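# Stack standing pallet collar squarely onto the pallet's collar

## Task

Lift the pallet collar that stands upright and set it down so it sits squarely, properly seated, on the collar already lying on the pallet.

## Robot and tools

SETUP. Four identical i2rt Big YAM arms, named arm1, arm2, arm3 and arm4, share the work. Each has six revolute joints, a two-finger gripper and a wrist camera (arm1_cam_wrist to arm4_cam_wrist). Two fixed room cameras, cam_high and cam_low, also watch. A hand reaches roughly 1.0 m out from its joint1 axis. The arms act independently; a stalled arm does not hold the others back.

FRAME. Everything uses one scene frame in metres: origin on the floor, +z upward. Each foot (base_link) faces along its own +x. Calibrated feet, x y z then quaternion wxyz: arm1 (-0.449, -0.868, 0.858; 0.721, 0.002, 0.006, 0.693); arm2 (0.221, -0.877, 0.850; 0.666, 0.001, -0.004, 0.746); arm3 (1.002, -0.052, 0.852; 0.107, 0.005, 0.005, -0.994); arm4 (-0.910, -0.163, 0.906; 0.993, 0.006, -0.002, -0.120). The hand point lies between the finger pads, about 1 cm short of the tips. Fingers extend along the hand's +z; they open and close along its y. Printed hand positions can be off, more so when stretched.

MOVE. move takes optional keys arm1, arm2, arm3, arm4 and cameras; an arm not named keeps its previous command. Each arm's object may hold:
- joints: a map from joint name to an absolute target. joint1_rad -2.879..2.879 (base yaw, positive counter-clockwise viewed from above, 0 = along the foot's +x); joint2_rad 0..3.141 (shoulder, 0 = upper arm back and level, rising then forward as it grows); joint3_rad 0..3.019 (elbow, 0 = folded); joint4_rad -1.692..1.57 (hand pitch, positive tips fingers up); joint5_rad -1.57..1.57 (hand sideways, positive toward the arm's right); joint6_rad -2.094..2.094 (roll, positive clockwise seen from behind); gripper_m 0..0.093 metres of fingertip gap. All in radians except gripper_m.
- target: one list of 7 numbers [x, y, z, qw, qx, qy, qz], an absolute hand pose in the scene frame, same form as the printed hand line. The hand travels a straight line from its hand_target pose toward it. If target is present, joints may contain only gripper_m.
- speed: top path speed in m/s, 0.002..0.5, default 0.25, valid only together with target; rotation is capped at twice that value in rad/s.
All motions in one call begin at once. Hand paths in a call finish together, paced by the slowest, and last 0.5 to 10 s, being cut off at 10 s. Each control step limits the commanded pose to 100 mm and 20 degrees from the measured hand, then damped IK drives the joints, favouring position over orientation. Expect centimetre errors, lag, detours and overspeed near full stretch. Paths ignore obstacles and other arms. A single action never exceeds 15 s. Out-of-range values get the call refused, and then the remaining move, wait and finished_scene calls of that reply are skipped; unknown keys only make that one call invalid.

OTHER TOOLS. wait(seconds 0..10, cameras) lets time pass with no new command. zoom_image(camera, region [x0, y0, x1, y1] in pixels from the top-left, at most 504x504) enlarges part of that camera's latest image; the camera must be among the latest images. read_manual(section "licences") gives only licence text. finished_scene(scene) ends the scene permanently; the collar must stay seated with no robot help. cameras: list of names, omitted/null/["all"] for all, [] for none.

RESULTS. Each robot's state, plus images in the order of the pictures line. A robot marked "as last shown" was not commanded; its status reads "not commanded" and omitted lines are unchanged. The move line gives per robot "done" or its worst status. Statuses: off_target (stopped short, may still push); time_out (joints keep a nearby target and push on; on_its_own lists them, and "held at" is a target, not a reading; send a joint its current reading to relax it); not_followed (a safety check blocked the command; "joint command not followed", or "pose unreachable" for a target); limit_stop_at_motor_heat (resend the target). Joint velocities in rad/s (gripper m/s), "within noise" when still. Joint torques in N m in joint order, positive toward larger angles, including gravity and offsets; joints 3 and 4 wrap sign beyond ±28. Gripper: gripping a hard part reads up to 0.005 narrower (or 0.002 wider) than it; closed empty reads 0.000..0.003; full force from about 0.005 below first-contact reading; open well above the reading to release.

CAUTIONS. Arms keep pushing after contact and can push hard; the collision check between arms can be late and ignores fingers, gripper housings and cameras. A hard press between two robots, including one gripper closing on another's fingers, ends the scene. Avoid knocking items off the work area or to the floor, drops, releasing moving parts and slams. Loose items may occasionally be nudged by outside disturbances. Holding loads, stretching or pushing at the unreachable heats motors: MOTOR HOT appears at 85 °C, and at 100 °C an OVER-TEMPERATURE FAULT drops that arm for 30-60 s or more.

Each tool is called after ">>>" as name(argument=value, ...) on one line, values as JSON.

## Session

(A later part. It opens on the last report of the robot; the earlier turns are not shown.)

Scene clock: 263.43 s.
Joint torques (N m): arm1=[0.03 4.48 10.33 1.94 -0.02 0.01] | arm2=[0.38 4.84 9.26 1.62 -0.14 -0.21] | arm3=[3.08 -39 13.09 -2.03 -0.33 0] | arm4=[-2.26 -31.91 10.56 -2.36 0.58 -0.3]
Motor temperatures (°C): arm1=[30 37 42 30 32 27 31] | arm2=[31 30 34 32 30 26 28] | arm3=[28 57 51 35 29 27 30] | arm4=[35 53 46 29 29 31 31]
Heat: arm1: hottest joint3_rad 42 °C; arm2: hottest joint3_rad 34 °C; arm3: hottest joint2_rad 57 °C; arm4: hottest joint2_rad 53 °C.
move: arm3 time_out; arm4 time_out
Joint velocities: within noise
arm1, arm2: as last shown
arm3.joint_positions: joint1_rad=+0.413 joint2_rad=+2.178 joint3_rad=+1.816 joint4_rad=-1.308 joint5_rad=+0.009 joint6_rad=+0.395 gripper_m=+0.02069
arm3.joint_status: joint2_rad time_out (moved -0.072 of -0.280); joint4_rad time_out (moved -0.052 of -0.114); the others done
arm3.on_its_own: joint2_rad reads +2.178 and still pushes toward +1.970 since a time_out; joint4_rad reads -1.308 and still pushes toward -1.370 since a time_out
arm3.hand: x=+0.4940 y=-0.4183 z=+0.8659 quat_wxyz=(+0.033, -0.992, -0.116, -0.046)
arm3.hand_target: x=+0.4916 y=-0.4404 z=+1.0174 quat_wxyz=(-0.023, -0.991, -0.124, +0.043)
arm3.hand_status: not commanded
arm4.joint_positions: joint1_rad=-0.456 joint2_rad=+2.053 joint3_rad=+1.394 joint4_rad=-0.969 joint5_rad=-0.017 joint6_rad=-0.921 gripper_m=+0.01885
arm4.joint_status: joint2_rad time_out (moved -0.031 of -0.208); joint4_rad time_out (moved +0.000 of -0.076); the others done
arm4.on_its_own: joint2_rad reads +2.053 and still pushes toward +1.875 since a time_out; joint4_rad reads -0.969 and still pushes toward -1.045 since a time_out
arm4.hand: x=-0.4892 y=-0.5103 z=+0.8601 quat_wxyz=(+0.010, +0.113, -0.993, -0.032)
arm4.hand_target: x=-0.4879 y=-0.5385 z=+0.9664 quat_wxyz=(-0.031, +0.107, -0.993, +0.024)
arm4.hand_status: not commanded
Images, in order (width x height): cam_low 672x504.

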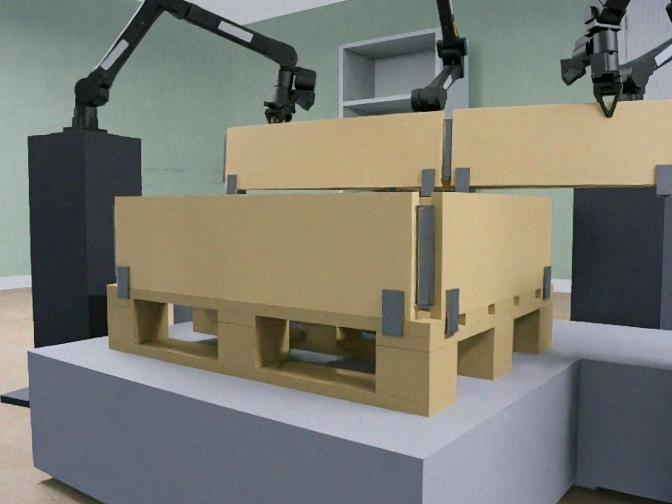

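>>> move(arm3={"joints":{"joint1_rad":0.353,"joint2_rad":1.93,"joint3_rad":1.775,"joint4_rad":-1.29,"joint5_rad":0.0,"joint6_rad":0.17}}, arm4={"joints":{"joint1_rad":-0.443,"joint2_rad":1.859,"joint3_rad":1.397,"joint4_rad":-1.01,"joint5_rad":0.0,"joint6_rad":-1.05}})

Scene clock: 270.77 s.
Joint torques (N m): arm1=[0.03 4.54 10.33 1.91 -0.02 0.01] | arm2=[0.38 4.84 9.26 1.63 -0.14 -0.22] | arm3=[3.6 -38.42 12.74 -1.35 -0.68 -0.28] | arm4=[-1.2 -31.33 11.36 -1.44 0.25 -0.54]
Motor temperatures (°C): arm1=[30 37 42 30 32 27 31] | arm2=[31 30 34 32 30 26 28] | arm3=[28 59 51 35 29 27 30] | arm4=[35 50 46 29 29 31 32]
Heat: arm1: hottest joint3_rad 42 °C; arm2: hottest joint3_rad 34 °C; arm3: hottest joint2_rad 59 °C; arm4: hottest joint2_rad 50 °C.
move: arm3 time_out; arm4 time_out
Joint velocities: within noise
arm1.joint_positions: joint1_rad=-0.398 joint2_rad=+0.470 joint3_rad=+1.390 joint4_rad=-1.240 joint5_rad=+0.115 joint6_rad=+0.097 gripper_m=+0.09396
arm1.joint_status: not commanded
arm1.hand: x=-0.3492 y=-0.7115 z=+1.4449 quat_wxyz=(-0.499, +0.372, -0.723, -0.299)
arm1.hand_target: x=-0.3509 y=-0.7153 z=+1.4564 quat_wxyz=(-0.508, +0.368, -0.717, -0.306)
arm1.hand_status: not commanded
arm2.joint_positions: joint1_rad=+0.088 joint2_rad=+0.484 joint3_rad=+1.404 joint4_rad=-1.425 joint5_rad=-0.290 joint6_rad=+0.382 gripper_m=+0.09396
arm2.joint_status: not commanded
arm2.hand: x=+0.1399 y=-0.7350 z=+1.4055 quat_wxyz=(-0.132, +0.603, -0.605, -0.503)
arm2.hand_target: x=+0.1405 y=-0.7382 z=+1.4154 quat_wxyz=(-0.138, +0.600, -0.600, -0.511)
arm2.hand_status: not commanded
arm3.joint_positions: joint1_rad=+0.324 joint2_rad=+2.142 joint3_rad=+1.712 joint4_rad=-1.250 joint5_rad=+0.018 joint6_rad=+0.202 gripper_m=+0.02069
arm3.joint_status: joint2_rad time_out (moved -0.037 of -0.248); the others done
arm3.on_its_own: joint2_rad reads +2.142 and still pushes toward +1.930 since a time_out
arm3.hand: x=+0.4819 y=-0.3589 z=+0.8528 quat_wxyz=(+0.033, -0.984, -0.168, -0.053)
arm3.hand_target: x=+0.4725 y=-0.3901 z=+1.0018 quat_wxyz=(-0.018, -0.980, -0.193, +0.053)
arm3.hand_status: not commanded
arm4.joint_positions: joint1_rad=-0.425 joint2_rad=+2.034 joint3_rad=+1.349 joint4_rad=-0.959 joint5_rad=-0.007 joint6_rad=-1.004 gripper_m=+0.01887
arm4.joint_status: joint2_rad time_out (moved -0.018 of -0.194); joint6_rad time_out (moved -0.083 of -0.129); the others done
arm4.on_its_own: joint2_rad reads +2.034 and still pushes toward +1.859 since a time_out; joint6_rad reads -1.004 and still pushes toward -1.050 since a time_out
arm4.hand: x=-0.4924 y=-0.4883 z=+0.8569 quat_wxyz=(+0.018, +0.169, -0.985, -0.035)
arm4.hand_target: x=-0.4757 y=-0.5181 z=+0.9640 quat_wxyz=(-0.036, +0.181, -0.982, +0.032)
arm4.hand_status: not commanded
pictures: arm1_cam_wrist, arm2_cam_wrist, arm3_cam_wrist, arm4_cam_wrist, cam_high, cam_low
Images, in order (width x height): arm1_cam_wrist 672x504, arm2_cam_wrist 672x504, arm3_cam_wrist 672x504, arm4_cam_wrist 672x504, cam_high 672x504, cam_low 672x504.

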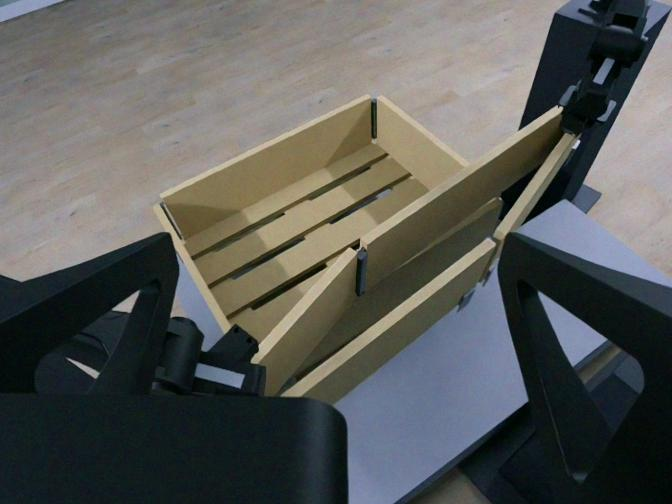

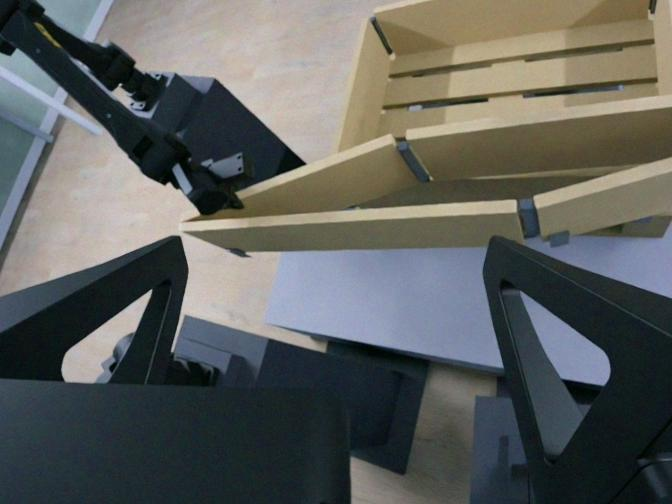

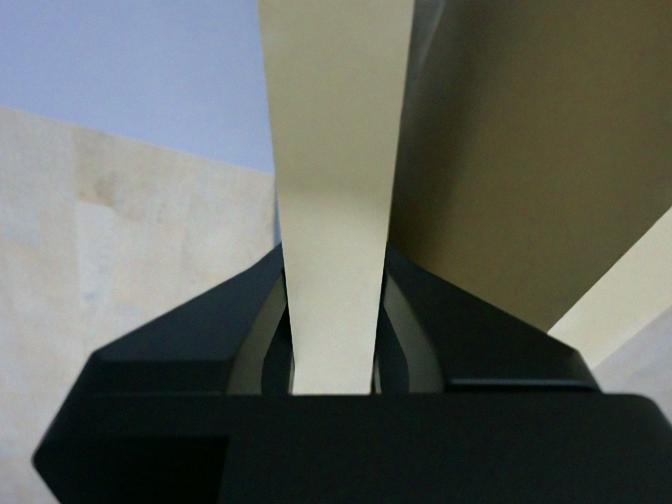

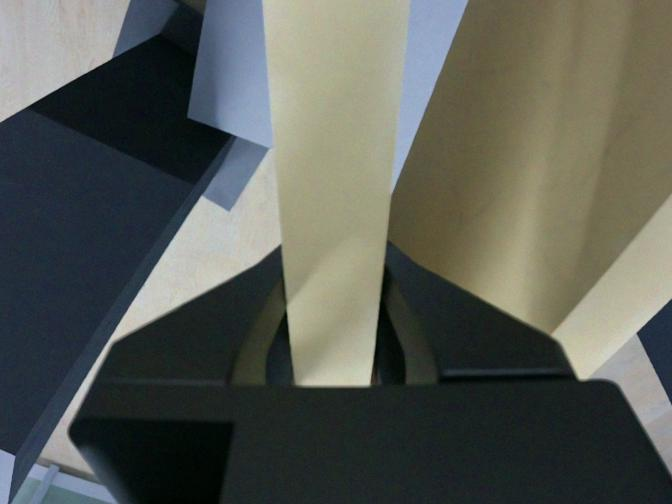

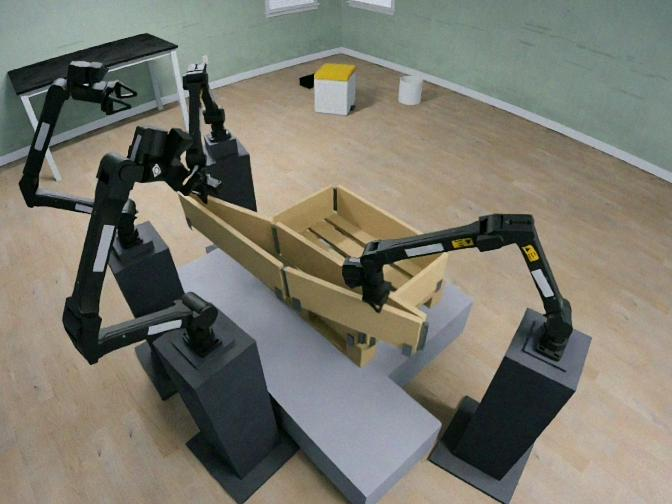

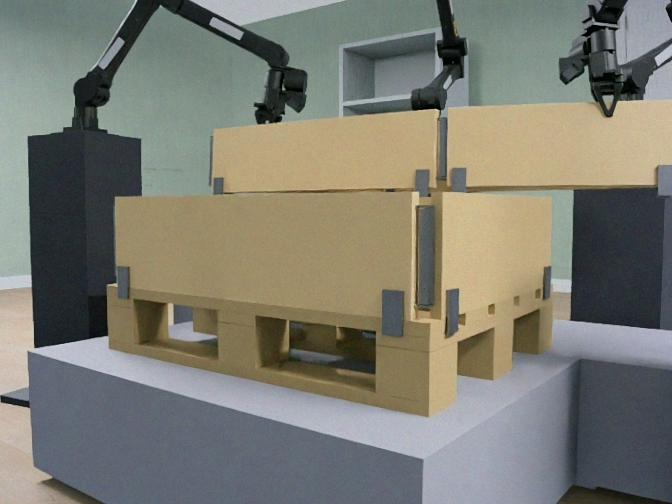

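>>> move(arm3={"joints":{"joint1_rad":0.272,"joint2_rad":1.87,"joint3_rad":1.67,"joint4_rad":-1.21,"joint5_rad":0.0,"joint6_rad":-0.07}}, arm4={"joints":{"joint1_rad":-0.41,"joint2_rad":1.84,"joint3_rad":1.364,"joint4_rad":-0.97,"joint5_rad":0.0,"joint6_rad":-1.20}}, cameras=[])

>>> move(arm3={"joints":{"joint1_rad":0.19,"joint2_rad":1.82,"joint3_rad":1.566,"joint4_rad":-1.12,"joint5_rad":0.0,"joint6_rad":-0.30}}, arm4={"joints":{"joint1_rad":-0.36,"joint2_rad":1.82,"joint3_rad":1.331,"joint4_rad":-0.93,"joint5_rad":0.0,"joint6_rad":-1.32}})

Scene clock: 280.13 s.
Joint torques (N m): arm1=[-0.03 4.48 10.33 1.92 -0.02 0] | arm2=[0.38 4.89 9.26 1.62 -0.14 -0.22] | arm3=[2.73 -36.89 12.55 -0.91 -0.85 -0.32] | arm4=[-1.2 -30.92 10.97 -1.22 0.09 -0.69]
Motor temperatures (°C): arm1=[30 37 42 30 32 27 31] | arm2=[31 30 34 32 30 26 28] | arm3=[28 59 52 35 29 27 30] | arm4=[35 48 46 29 29 31 32]
Heat: arm1: hottest joint3_rad 42 °C; arm2: hottest joint3_rad 34 °C; arm3: hottest joint2_rad 59 °C; arm4: hottest joint2_rad 48 °C.
move: arm3 time_out; arm4 time_out
Joint velocities: within noise
arm1, arm2: as last shown
arm3.joint_positions: joint1_rad=+0.254 joint2_rad=+2.074 joint3_rad=+1.608 joint4_rad=-1.178 joint5_rad=+0.021 joint6_rad=-0.045 gripper_m=+0.02069
arm3.joint_status: joint2_rad time_out (moved -0.068 of -0.272); the others done
arm3.on_its_own: joint2_rad reads +2.074 and still pushes toward +1.870 since a time_out
arm3.hand: x=+0.4767 y=-0.3140 z=+0.8571 quat_wxyz=(+0.022, -0.966, -0.254, -0.039)
arm3.hand_target: x=+0.4598 y=-0.3399 z=+0.9976 quat_wxyz=(-0.013, -0.959, -0.275, +0.073)
arm3.hand_status: not commanded
arm4.joint_positions: joint1_rad=-0.392 joint2_rad=+2.013 joint3_rad=+1.321 joint4_rad=-0.924 joint5_rad=-0.003 joint6_rad=-1.141 gripper_m=+0.01897
arm4.joint_status: joint2_rad time_out (moved -0.021 of -0.194); joint6_rad time_out (moved -0.137 of -0.196); the others done
arm4.on_its_own: joint2_rad reads +2.013 and still pushes toward +1.840 since a time_out; joint6_rad reads -1.141 and still pushes toward -1.200 since a time_out
arm4.hand: x=-0.4834 y=-0.4744 z=+0.8594 quat_wxyz=(+0.009, +0.252, -0.967, -0.024)
arm4.hand_target: x=-0.4662 y=-0.5020 z=+0.9635 quat_wxyz=(-0.042, +0.271, -0.961, +0.045)
arm4.hand_status: not commanded

not run: a stop came earlier in this reply.

>>> move(arm3={"joints":{"joint1_rad":0.19,"joint2_rad":1.82,"joint3_rad":1.566,"joint4_rad":-1.12,"joint5_rad":0.0,"joint6_rad":-0.30}}, arm4={"joints":{"joint1_rad":-0.36,"joint2_rad":1.82,"joint3_rad":1.331,"joint4_rad":-0.93,"joint5_rad":0.0,"joint6_rad":-1.33}})

Scene clock: 284.73 s.
Joint torques (N m): arm1=[-0.03 4.48 10.35 1.94 -0.01 0.01] | arm2=[0.38 4.84 9.26 1.62 -0.13 -0.22] | arm3=[2.84 -35.55 12.14 -0.83 -0.76 -0.32] | arm4=[-1.14 -30.62 11.02 -1.11 0.09 -0.98]
Motor temperatures (°C): arm1=[30 37 42 30 32 27 31] | arm2=[31 30 34 32 30 26 28] | arm3=[28 61 51 35 29 27 31] | arm4=[35 49 46 29 29 31 32]
Heat: arm1: hottest joint3_rad 42 °C; arm2: hottest joint3_rad 34 °C; arm3: hottest joint2_rad 61 °C; arm4: hottest joint2_rad 49 °C.
move: arm3 time_out; arm4 time_out
Joint velocities: within noise
arm1, arm2: as last shown
arm3.joint_positions: joint1_rad=+0.172 joint2_rad=+2.019 joint3_rad=+1.508 joint4_rad=-1.090 joint5_rad=+0.019 joint6_rad=-0.274 gripper_m=+0.02068
arm3.joint_status: joint2_rad time_out (moved -0.055 of -0.254); the others done
arm3.on_its_own: joint2_rad reads +2.019 and still pushes toward +1.820 since a time_out
arm3.hand: x=+0.4704 y=-0.2647 z=+0.8546 quat_wxyz=(+0.014, -0.946, -0.324, -0.021)
arm3.hand_target: x=+0.4507 y=-0.2888 z=+0.9880 quat_wxyz=(-0.001, -0.935, -0.344, +0.092)
arm3.hand_status: not commanded
arm4.joint_positions: joint1_rad=-0.343 joint2_rad=+1.994 joint3_rad=+1.286 joint4_rad=-0.887 joint5_rad=+0.002 joint6_rad=-1.240 gripper_m=+0.01903
arm4.joint_status: joint2_rad time_out (moved -0.019 of -0.193); joint6_rad time_out (moved -0.100 of -0.189); the others done
arm4.on_its_own: joint2_rad reads +1.994 and still pushes toward +1.820 since a time_out; joint6_rad reads -1.240 and still pushes toward -1.330 since a time_out
arm4.hand: x=-0.4729 y=-0.4511 z=+0.8592 quat_wxyz=(+0.003, +0.323, -0.946, -0.014)
arm4.hand_target: x=-0.4528 y=-0.4784 z=+0.9635 quat_wxyz=(-0.046, +0.356, -0.932, +0.059)
arm4.hand_status: not commanded
pictures: arm1_cam_wrist, arm2_cam_wrist, arm3_cam_wrist, arm4_cam_wrist, cam_high, cam_low
Images, in order (width x height): arm1_cam_wrist 672x504, arm2_cam_wrist 672x504, arm3_cam_wrist 672x504, arm4_cam_wrist 672x504, cam_high 672x504, cam_low 672x504.

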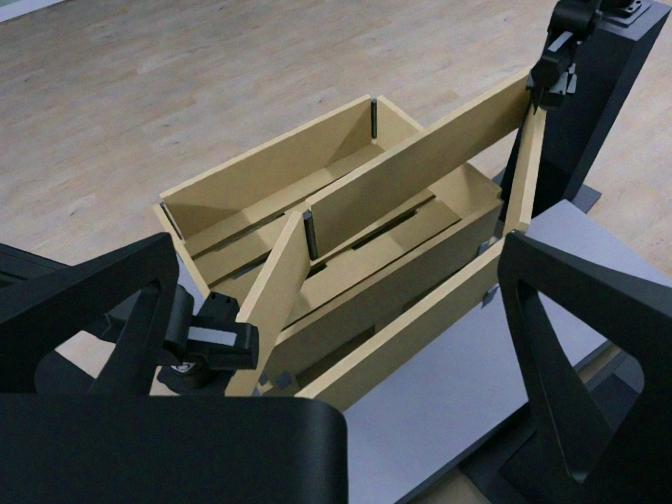

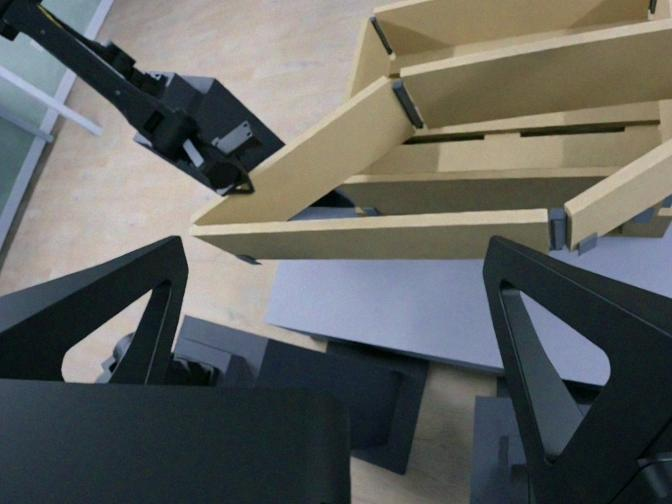

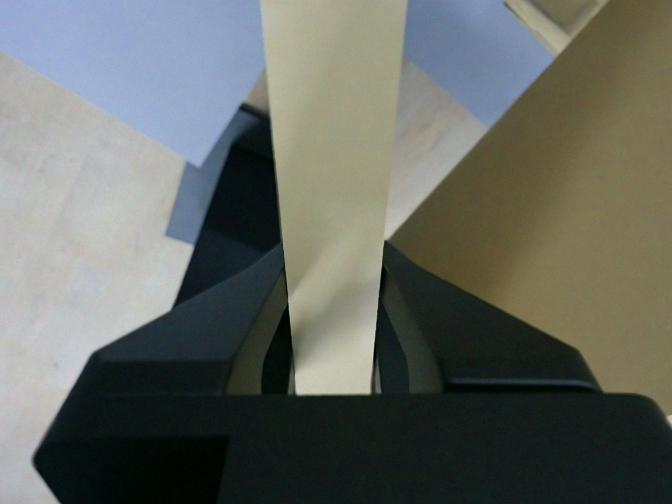

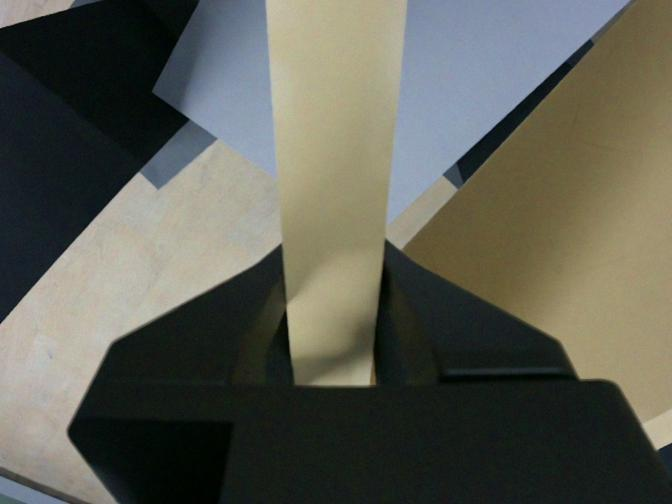

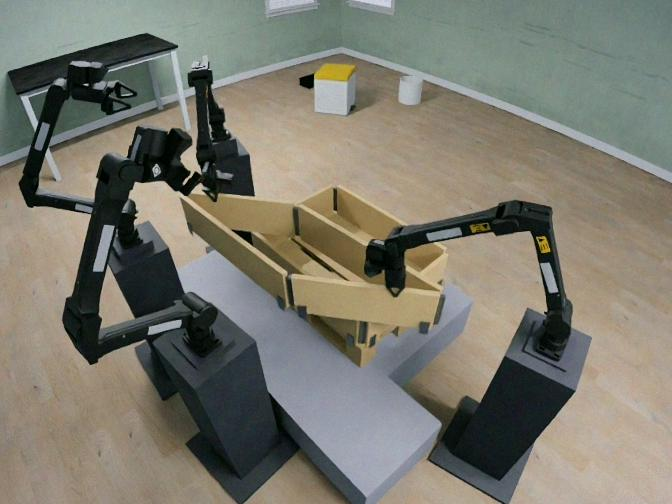

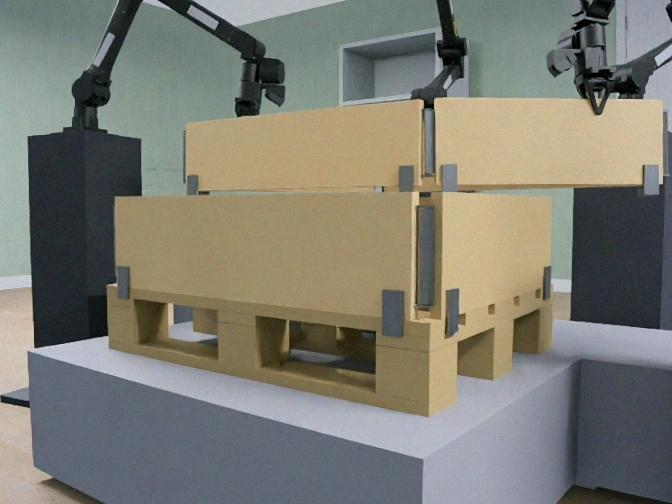

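>>> move(arm3={"joints":{"joint1_rad":0.032,"joint2_rad":1.82,"joint3_rad":1.55,"joint4_rad":-1.11,"joint5_rad":0.0,"joint6_rad":-0.66}}, arm4={"joints":{"joint1_rad":-0.22,"joint2_rad":1.778,"joint3_rad":1.263,"joint4_rad":-0.90,"joint5_rad":0.0,"joint6_rad":-1.42}}, cameras=["cam_high"])

>>> move(cameras=[])

Scene clock: 294.90 s.
Joint torques (N m): arm1=[-0.03 4.48 10.33 1.95 -0.02 0.01] | arm2=[0.38 4.84 9.26 1.62 -0.14 -0.22] | arm3=[2.61 -34.78 12.37 -1.07 -0.7 -0.18] | arm4=[-0.56 -28.92 12.19 -1.29 -0.21 -0.93]
Motor temperatures (°C): arm1=[30 37 42 30 32 27 30] | arm2=[31 30 34 32 30 26 28] | arm3=[28 62 51 35 29 27 31] | arm4=[35 51 46 29 29 31 32]
Heat: arm1: hottest joint3_rad 42 °C; arm2: hottest joint3_rad 34 °C; arm3: hottest joint2_rad 62 °C; arm4: hottest joint2_rad 51 °C.
move: arm3 time_out; arm4 time_out
Joint velocities: within noise
arm1, arm2: as last shown
arm3.joint_positions: joint1_rad=+0.014 joint2_rad=+2.012 joint3_rad=+1.488 joint4_rad=-1.071 joint5_rad=+0.015 joint6_rad=-0.649 gripper_m=+0.02077
arm3.joint_status: joint2_rad time_out (moved -0.008 of -0.199); the others done
arm3.on_its_own: joint2_rad reads +2.012 and still pushes toward +1.820 since a time_out
arm3.hand: x=+0.4468 y=-0.1786 z=+0.8526 quat_wxyz=(+0.008, -0.905, -0.425, -0.019)
arm3.hand_target: x=+0.4231 y=-0.1988 z=+0.9825 quat_wxyz=(+0.022, -0.895, -0.436, +0.088)
arm3.hand_status: not commanded
arm4.joint_positions: joint1_rad=-0.208 joint2_rad=+1.941 joint3_rad=+1.203 joint4_rad=-0.852 joint5_rad=+0.008 joint6_rad=-1.335 gripper_m=+0.01925
arm4.joint_status: joint2_rad time_out (moved -0.053 of -0.216); joint6_rad time_out (moved -0.095 of -0.180); the others done
arm4.on_its_own: joint2_rad reads +1.941 and still pushes toward +1.778 since a time_out; joint6_rad reads -1.335 and still pushes toward -1.420 since a time_out
arm4.hand: x=-0.4598 y=-0.3807 z=+0.8626 quat_wxyz=(+0.004, +0.430, -0.903, -0.009)
arm4.hand_target: x=-0.4299 y=-0.4030 z=+0.9624 quat_wxyz=(-0.050, +0.459, -0.885, +0.060)
arm4.hand_status: not commanded
Images, in order (width x height): cam_high 672x504.

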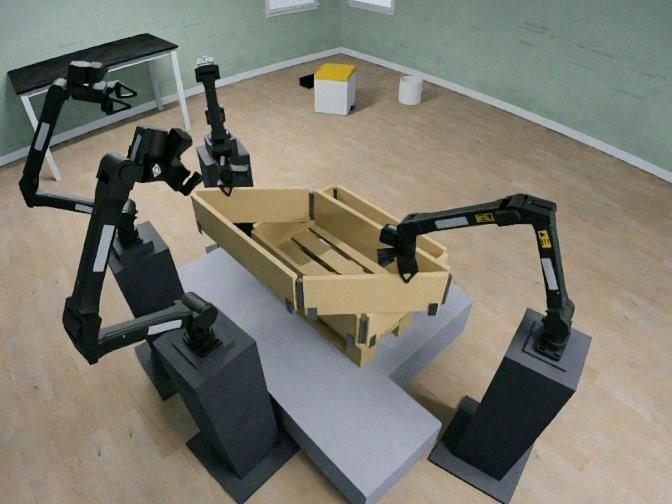

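not run: a stop came earlier in this reply.

>>> move(arm3={"joints":{"joint1_rad":-0.126,"joint2_rad":1.82,"joint3_rad":1.55,"joint4_rad":-1.11,"joint5_rad":0.0,"joint6_rad":-1.03}}, arm4={"joints":{"joint1_rad":-0.08,"joint2_rad":1.738,"joint3_rad":1.195,"joint4_rad":-0.86,"joint5_rad":0.0,"joint6_rad":-1.49}})

Scene clock: 300.07 s.
Joint torques (N m): arm1=[0.03 4.48 10.35 1.94 -0.02 0.01] | arm2=[0.32 4.84 9.26 1.62 -0.13 -0.22] | arm3=[2.14 -34.02 12.45 -1.26 -0.36 -0.46] | arm4=[-0.26 -28.04 10.88 -1.2 -0.08 -1.12]
Motor temperatures (°C): arm1=[30 37 42 30 32 27 30] | arm2=[31 30 34 32 29 26 28] | arm3=[28 62 52 35 29 27 31] | arm4=[35 49 46 29 29 32 32]
Heat: arm1: hottest joint3_rad 42 °C; arm2: hottest joint3_rad 34 °C; arm3: hottest joint2_rad 62 °C; arm4: hottest joint2_rad 49 °C.
move: arm3 time_out; arm4 time_out
Joint velocities: within noise
arm1, arm2: as last shown
arm3.joint_positions: joint1_rad=-0.139 joint2_rad=+2.003 joint3_rad=+1.488 joint4_rad=-1.067 joint5_rad=+0.007 joint6_rad=-0.993 gripper_m=+0.02076
arm3.joint_status: joint2_rad time_out (moved -0.009 of -0.192); joint6_rad time_out (moved -0.344 of -0.381); the others done
arm3.on_its_own: joint2_rad reads +2.003 and still pushes toward +1.820 since a time_out; joint6_rad reads -0.993 and still pushes toward -1.030 since a time_out
arm3.hand: x=+0.4322 y=-0.0938 z=+0.8582 quat_wxyz=(+0.003, -0.861, -0.509, -0.013)
arm3.hand_target: x=+0.4078 y=-0.1059 z=+0.9835 quat_wxyz=(+0.045, -0.844, -0.529, +0.078)
arm3.hand_status: not commanded
arm4.joint_positions: joint1_rad=-0.071 joint2_rad=+1.897 joint3_rad=+1.150 joint4_rad=-0.814 joint5_rad=+0.000 joint6_rad=-1.386 gripper_m=+0.01923
arm4.joint_status: joint2_rad time_out (moved -0.044 of -0.203); joint6_rad time_out (moved -0.051 of -0.155); the others done
arm4.on_its_own: joint2_rad reads +1.897 and still pushes toward +1.738 since a time_out; joint6_rad reads -1.386 and still pushes toward -1.490 since a time_out
arm4.hand: x=-0.4432 y=-0.3129 z=+0.8696 quat_wxyz=(-0.009, +0.512, -0.859, +0.000)
arm4.hand_target: x=-0.4170 y=-0.3276 z=+0.9604 quat_wxyz=(-0.058, +0.550, -0.831, +0.062)
arm4.hand_status: not commanded
pictures: arm1_cam_wrist, arm2_cam_wrist, arm3_cam_wrist, arm4_cam_wrist, cam_high, cam_low
Images, in order (width x height): arm1_cam_wrist 672x504, arm2_cam_wrist 672x504, arm3_cam_wrist 672x504, arm4_cam_wrist 672x504, cam_high 672x504, cam_low 672x504.

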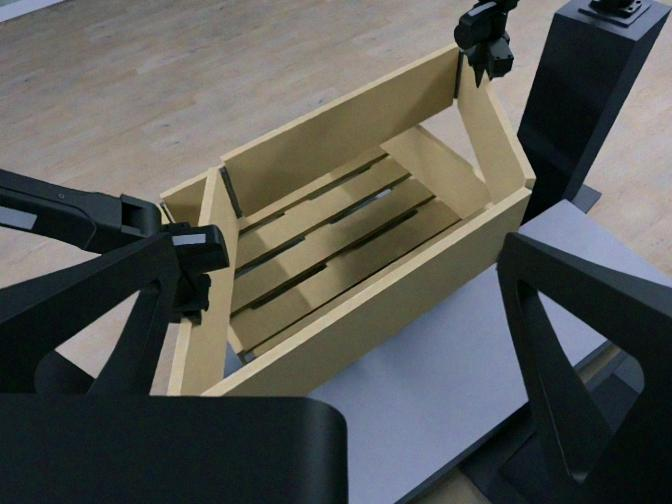

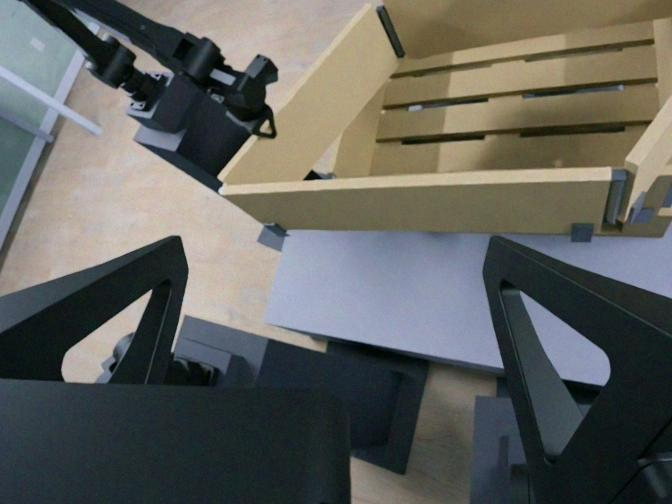

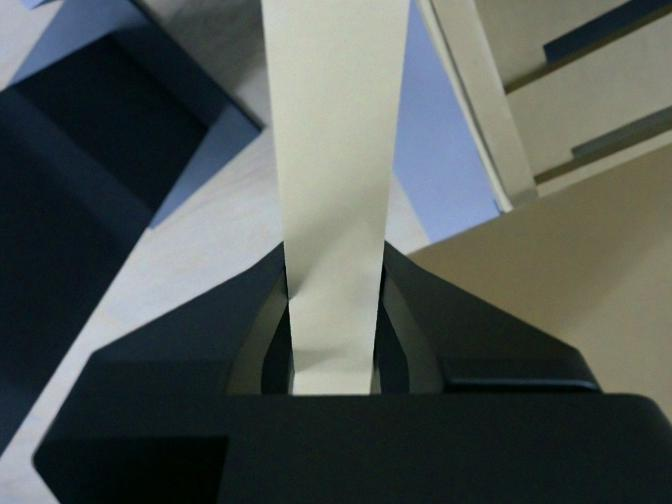

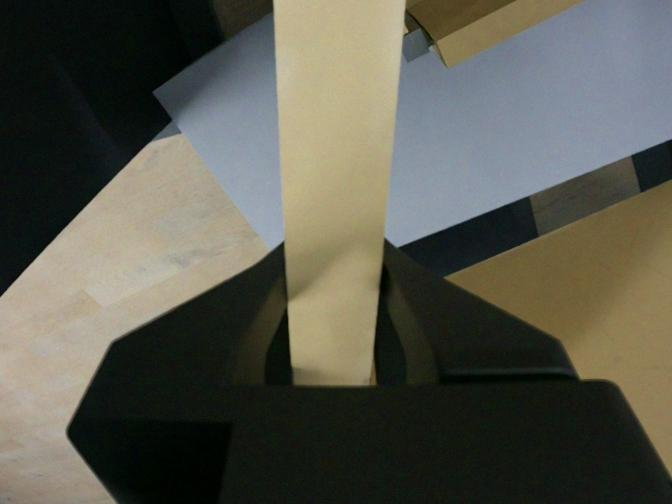

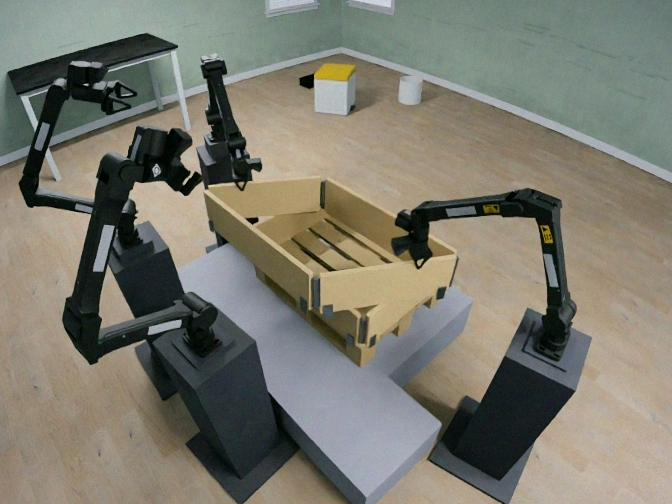

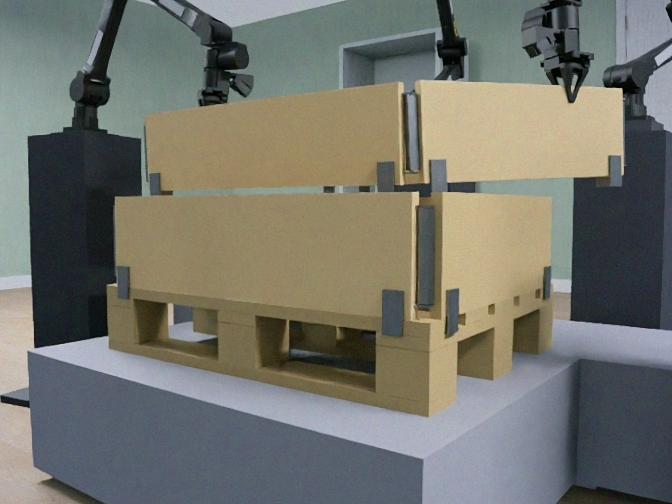

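>>> zoom_image(camera="arm3_cam_wrist", region=[380, 0, 672, 260])

>>> zoom_image(camera="arm4_cam_wrist", region=[370, 0, 620, 120])

>>> zoom_image(camera="cam_low", region=[100, 60, 600, 360])

Scaled by 1.726 (camera's finer frame: 960x720).

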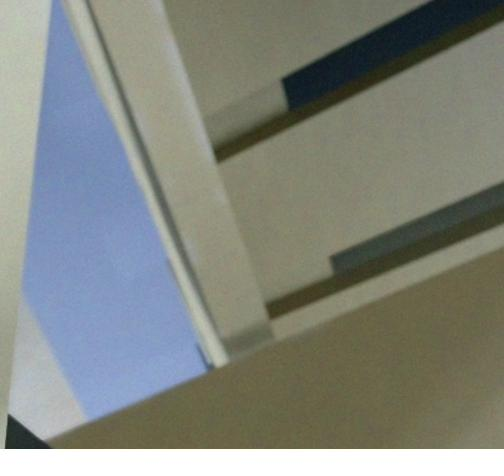

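Scaled by 2.016 (camera's finer frame: 960x720).

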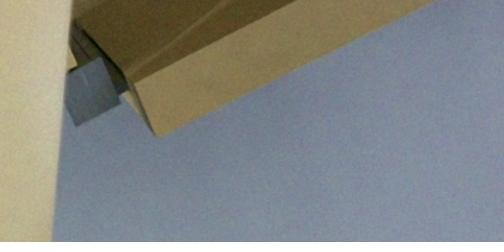

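Scaled by 1.008 (camera's finer frame: 960x720).

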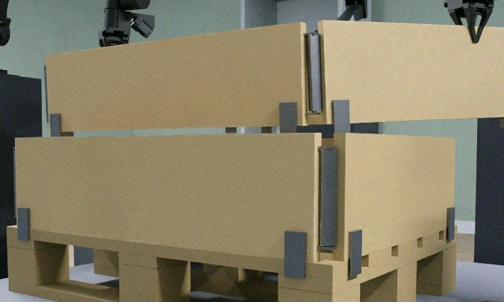

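>>> move(arm3={"joints":{"joint1_rad":-0.265,"joint2_rad":1.91,"joint3_rad":1.72,"joint4_rad":-1.18,"joint5_rad":0.0,"joint6_rad":-1.44}}, arm4={"joints":{"joint1_rad":0.065,"joint2_rad":1.755,"joint3_rad":1.23,"joint4_rad":-0.88,"joint5_rad":0.0,"joint6_rad":-1.63}}, cameras=["cam_high","cam_low"])

Scene clock: 326.73 s.
Joint torques (N m): arm1=[0.03 4.48 10.33 1.94 -0.01 0.01] | arm2=[0.38 4.84 9.26 1.62 -0.13 -0.22] | arm3=[1.96 -32.38 16.76 -2.14 -0.11 -0.6] | arm4=[0.26 -26.81 13.78 -1.87 -0.03 -1.15]
Motor temperatures (°C): arm1=[30 36 42 30 31 27 30] | arm2=[31 30 34 31 29 26 28] | arm3=[28 66 56 34 29 27 31] | arm4=[34 52 48 29 29 33 32]
Heat: arm1: hottest joint3_rad 42 °C; arm2: hottest joint3_rad 34 °C; arm3: hottest joint2_rad 66 °C; arm4: hottest joint2_rad 52 °C.
move: arm3 time_out; arm4 time_out
Joint velocities: within noise
arm1, arm2: as last shown
arm3.joint_positions: joint1_rad=-0.268 joint2_rad=+2.061 joint3_rad=+1.607 joint4_rad=-1.112 joint5_rad=-0.007 joint6_rad=-1.387 gripper_m=+0.02083
arm3.joint_status: joint2_rad time_out (moved +0.058 of -0.093); joint3_rad time_out (moved +0.119 of +0.232); joint4_rad time_out (moved -0.044 of -0.113); joint6_rad time_out (moved -0.394 of -0.447); the others done
arm3.on_its_own: joint2_rad reads +2.061 and still pushes toward +1.910 since a time_out; joint3_rad reads +1.607 and still pushes toward +1.720 since a time_out; joint4_rad reads -1.112 and still pushes toward -1.180 since a time_out; joint6_rad reads -1.387 and still pushes toward -1.440 since a time_out
arm3.hand: x=+0.3987 y=-0.0208 z=+0.8657 quat_wxyz=(+0.000, -0.786, -0.619, -0.003)
arm3.hand_target: x=+0.3661 y=-0.0227 z=+0.9982 quat_wxyz=(+0.067, -0.764, -0.638, +0.069)
arm3.hand_status: not commanded
arm4.joint_positions: joint1_rad=+0.066 joint2_rad=+1.897 joint3_rad=+1.153 joint4_rad=-0.814 joint5_rad=-0.001 joint6_rad=-1.520 gripper_m=+0.01926
arm4.joint_status: joint2_rad time_out (moved +0.000 of -0.142); joint4_rad time_out (moved +0.000 of -0.066); joint6_rad time_out (moved -0.133 of -0.244); the others done
arm4.on_its_own: joint2_rad reads +1.897 and still pushes toward +1.755 since a time_out; joint4_rad reads -0.814 and still pushes toward -0.880 since a time_out; joint6_rad reads -1.520 and still pushes toward -1.630 since a time_out
arm4.hand: x=-0.4255 y=-0.2478 z=+0.8714 quat_wxyz=(-0.011, +0.623, -0.782, +0.002)
arm4.hand_target: x=-0.3894 y=-0.2562 z=+0.9649 quat_wxyz=(-0.058, +0.662, -0.745, +0.062)
arm4.hand_status: not commanded
Images, in order (width x height): cam_high 672x504, cam_low 672x504.

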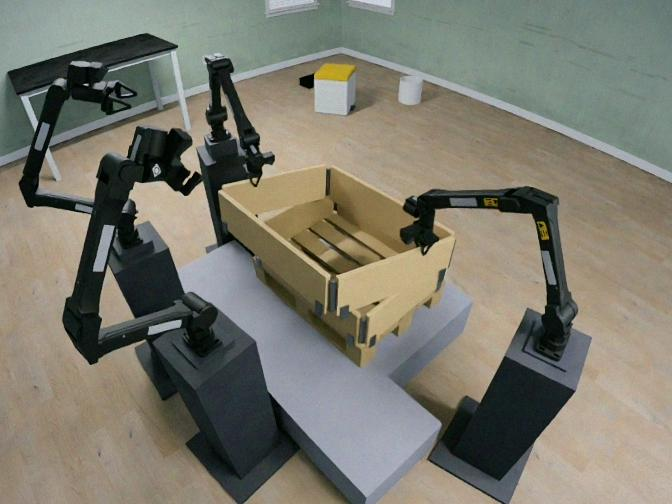

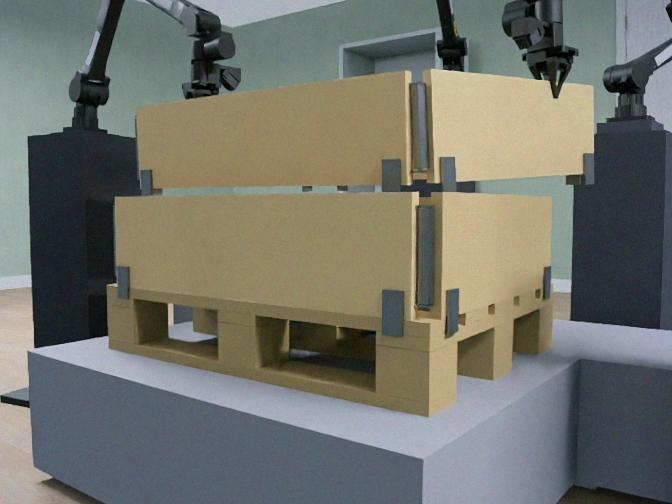

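>>> move(arm3={"joints":{"joint1_rad":-0.40,"joint2_rad":2.01,"joint3_rad":1.893,"joint4_rad":-1.246,"joint5_rad":0.0,"joint6_rad":-1.85}}, arm4={"joints":{"joint1_rad":0.21,"joint2_rad":1.784,"joint3_rad":1.277,"joint4_rad":-0.90,"joint5_rad":0.0,"joint6_rad":-1.78}})

Scene clock: 331.20 s.
Joint torques (N m): arm1=[0.03 4.54 10.33 1.92 -0.02 0.01] | arm2=[0.38 4.84 9.26 1.62 -0.14 -0.22] | arm3=[2.26 -33.79 16.98 -1.55 -0.05 -1.07] | arm4=[1.73 -26.52 14.6 -2.26 0.03 -1.4]
Motor temperatures (°C): arm1=[30 36 42 30 31 27 30] | arm2=[31 30 34 31 29 26 28] | arm3=[28 64 57 34 29 27 31] | arm4=[34 51 49 29 29 33 32]
Heat: arm1: hottest joint3_rad 42 °C; arm2: hottest joint3_rad 34 °C; arm3: hottest joint2_rad 64 °C; arm4: hottest joint2_rad 51 °C.
move: arm3 time_out; arm4 time_out
Joint velocities: within noise
arm1, arm2: as last shown
arm3.joint_positions: joint1_rad=-0.413 joint2_rad=+2.161 joint3_rad=+1.779 joint4_rad=-1.195 joint5_rad=-0.005 joint6_rad=-1.751 gripper_m=+0.02111
arm3.joint_status: joint2_rad time_out (moved +0.099 of -0.051); joint3_rad time_out (moved +0.172 of +0.286); joint6_rad time_out (moved -0.364 of -0.463); the others done
arm3.on_its_own: joint2_rad reads +2.161 and still pushes toward +2.010 since a time_out; joint3_rad reads +1.779 and still pushes toward +1.892 since a time_out; joint6_rad reads -1.751 and still pushes toward -1.850 since a time_out
arm3.hand: x=+0.3726 y=+0.0737 z=+0.8670 quat_wxyz=(-0.003, -0.714, -0.701, -0.006)
arm3.hand_target: x=+0.3383 y=+0.0703 z=+1.0059 quat_wxyz=(+0.088, -0.669, -0.736, +0.049)
arm3.hand_status: not commanded
arm4.joint_positions: joint1_rad=+0.196 joint2_rad=+1.919 joint3_rad=+1.191 joint4_rad=-0.823 joint5_rad=-0.004 joint6_rad=-1.645 gripper_m=+0.01995
arm4.joint_status: joint4_rad time_out (moved -0.009 of -0.086); joint6_rad time_out (moved -0.126 of -0.260); the others done
arm4.on_its_own: joint4_rad reads -0.823 and still pushes toward -0.900 since a time_out; joint6_rad reads -1.645 and still pushes toward -1.780 since a time_out
arm4.hand: x=-0.4052 y=-0.1847 z=+0.8728 quat_wxyz=(-0.015, +0.718, -0.696, +0.004)
arm4.hand_target: x=-0.3683 y=-0.1801 z=+0.9675 quat_wxyz=(-0.058, +0.765, -0.639, +0.062)
arm4.hand_status: not commanded
pictures: arm1_cam_wrist, arm2_cam_wrist, arm3_cam_wrist, arm4_cam_wrist, cam_high, cam_low
Images, in order (width x height): arm1_cam_wrist 672x504, arm2_cam_wrist 672x504, arm3_cam_wrist 672x504, arm4_cam_wrist 672x504, cam_high 672x504, cam_low 672x504.

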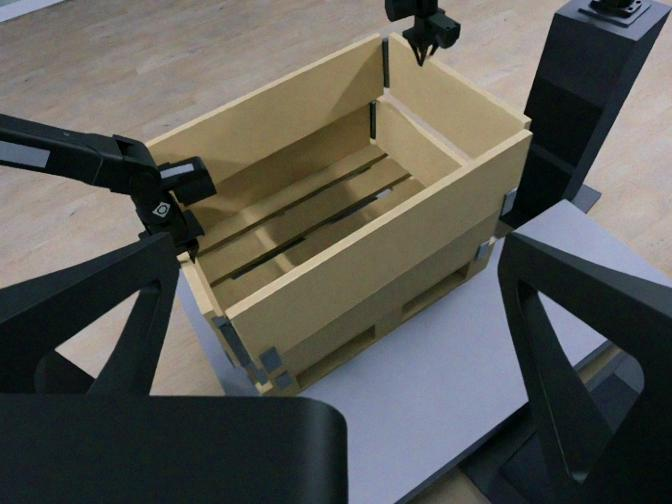

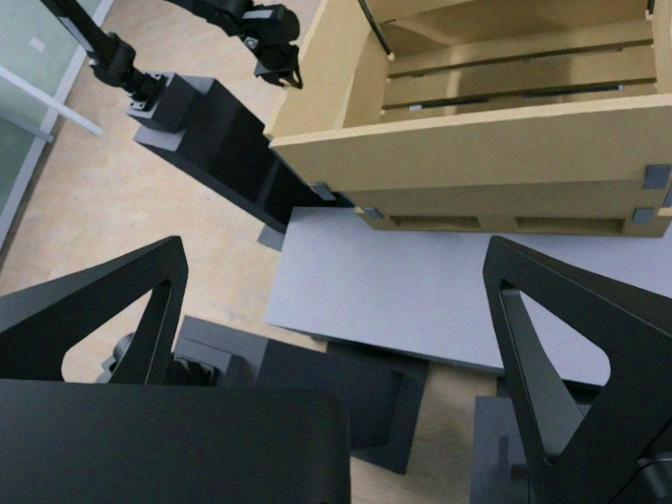

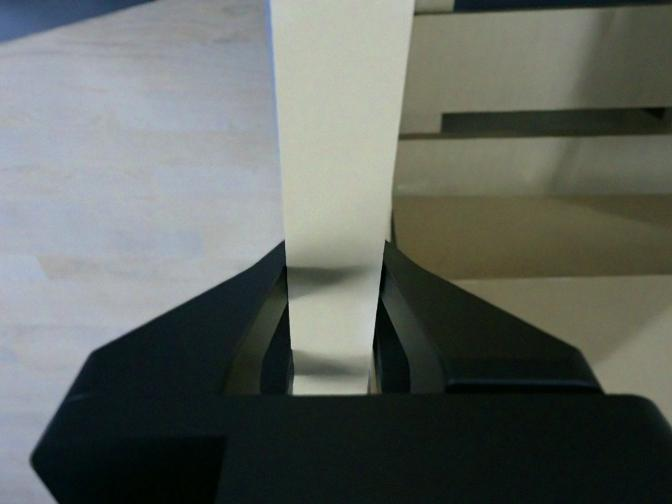

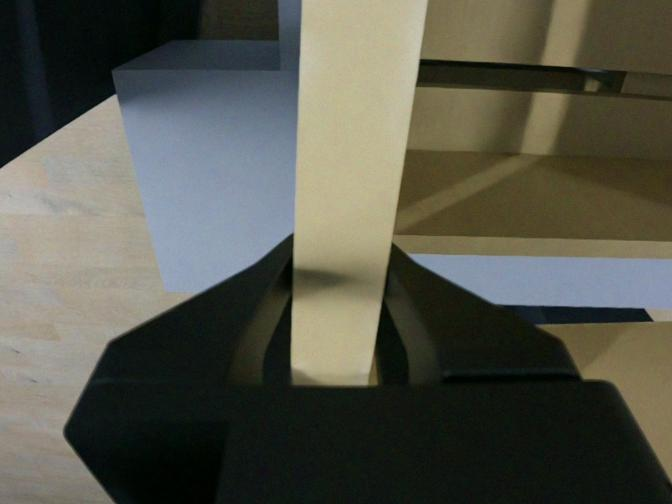

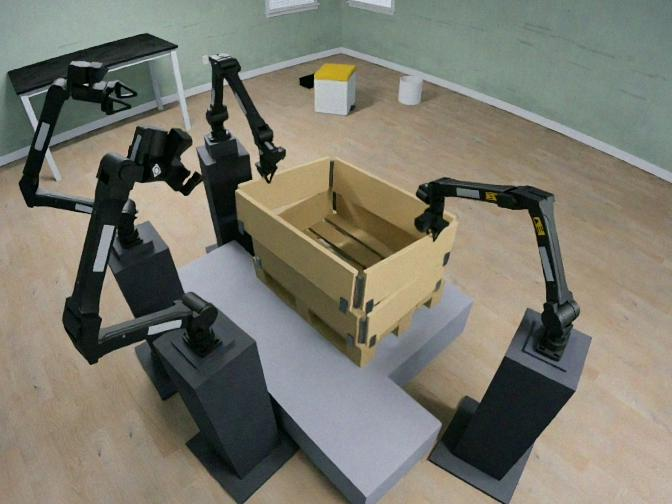

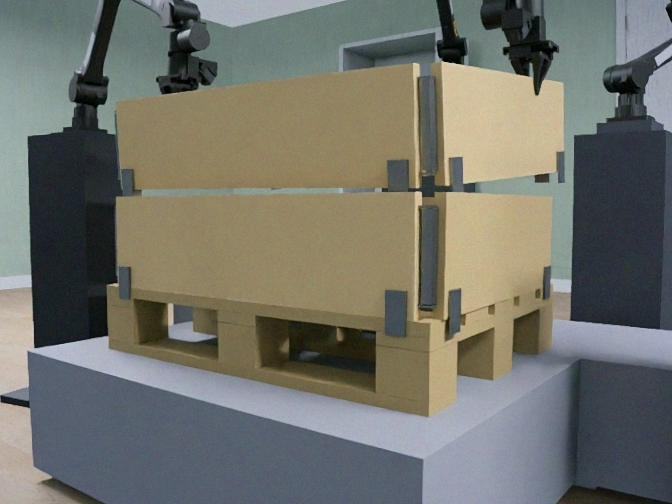

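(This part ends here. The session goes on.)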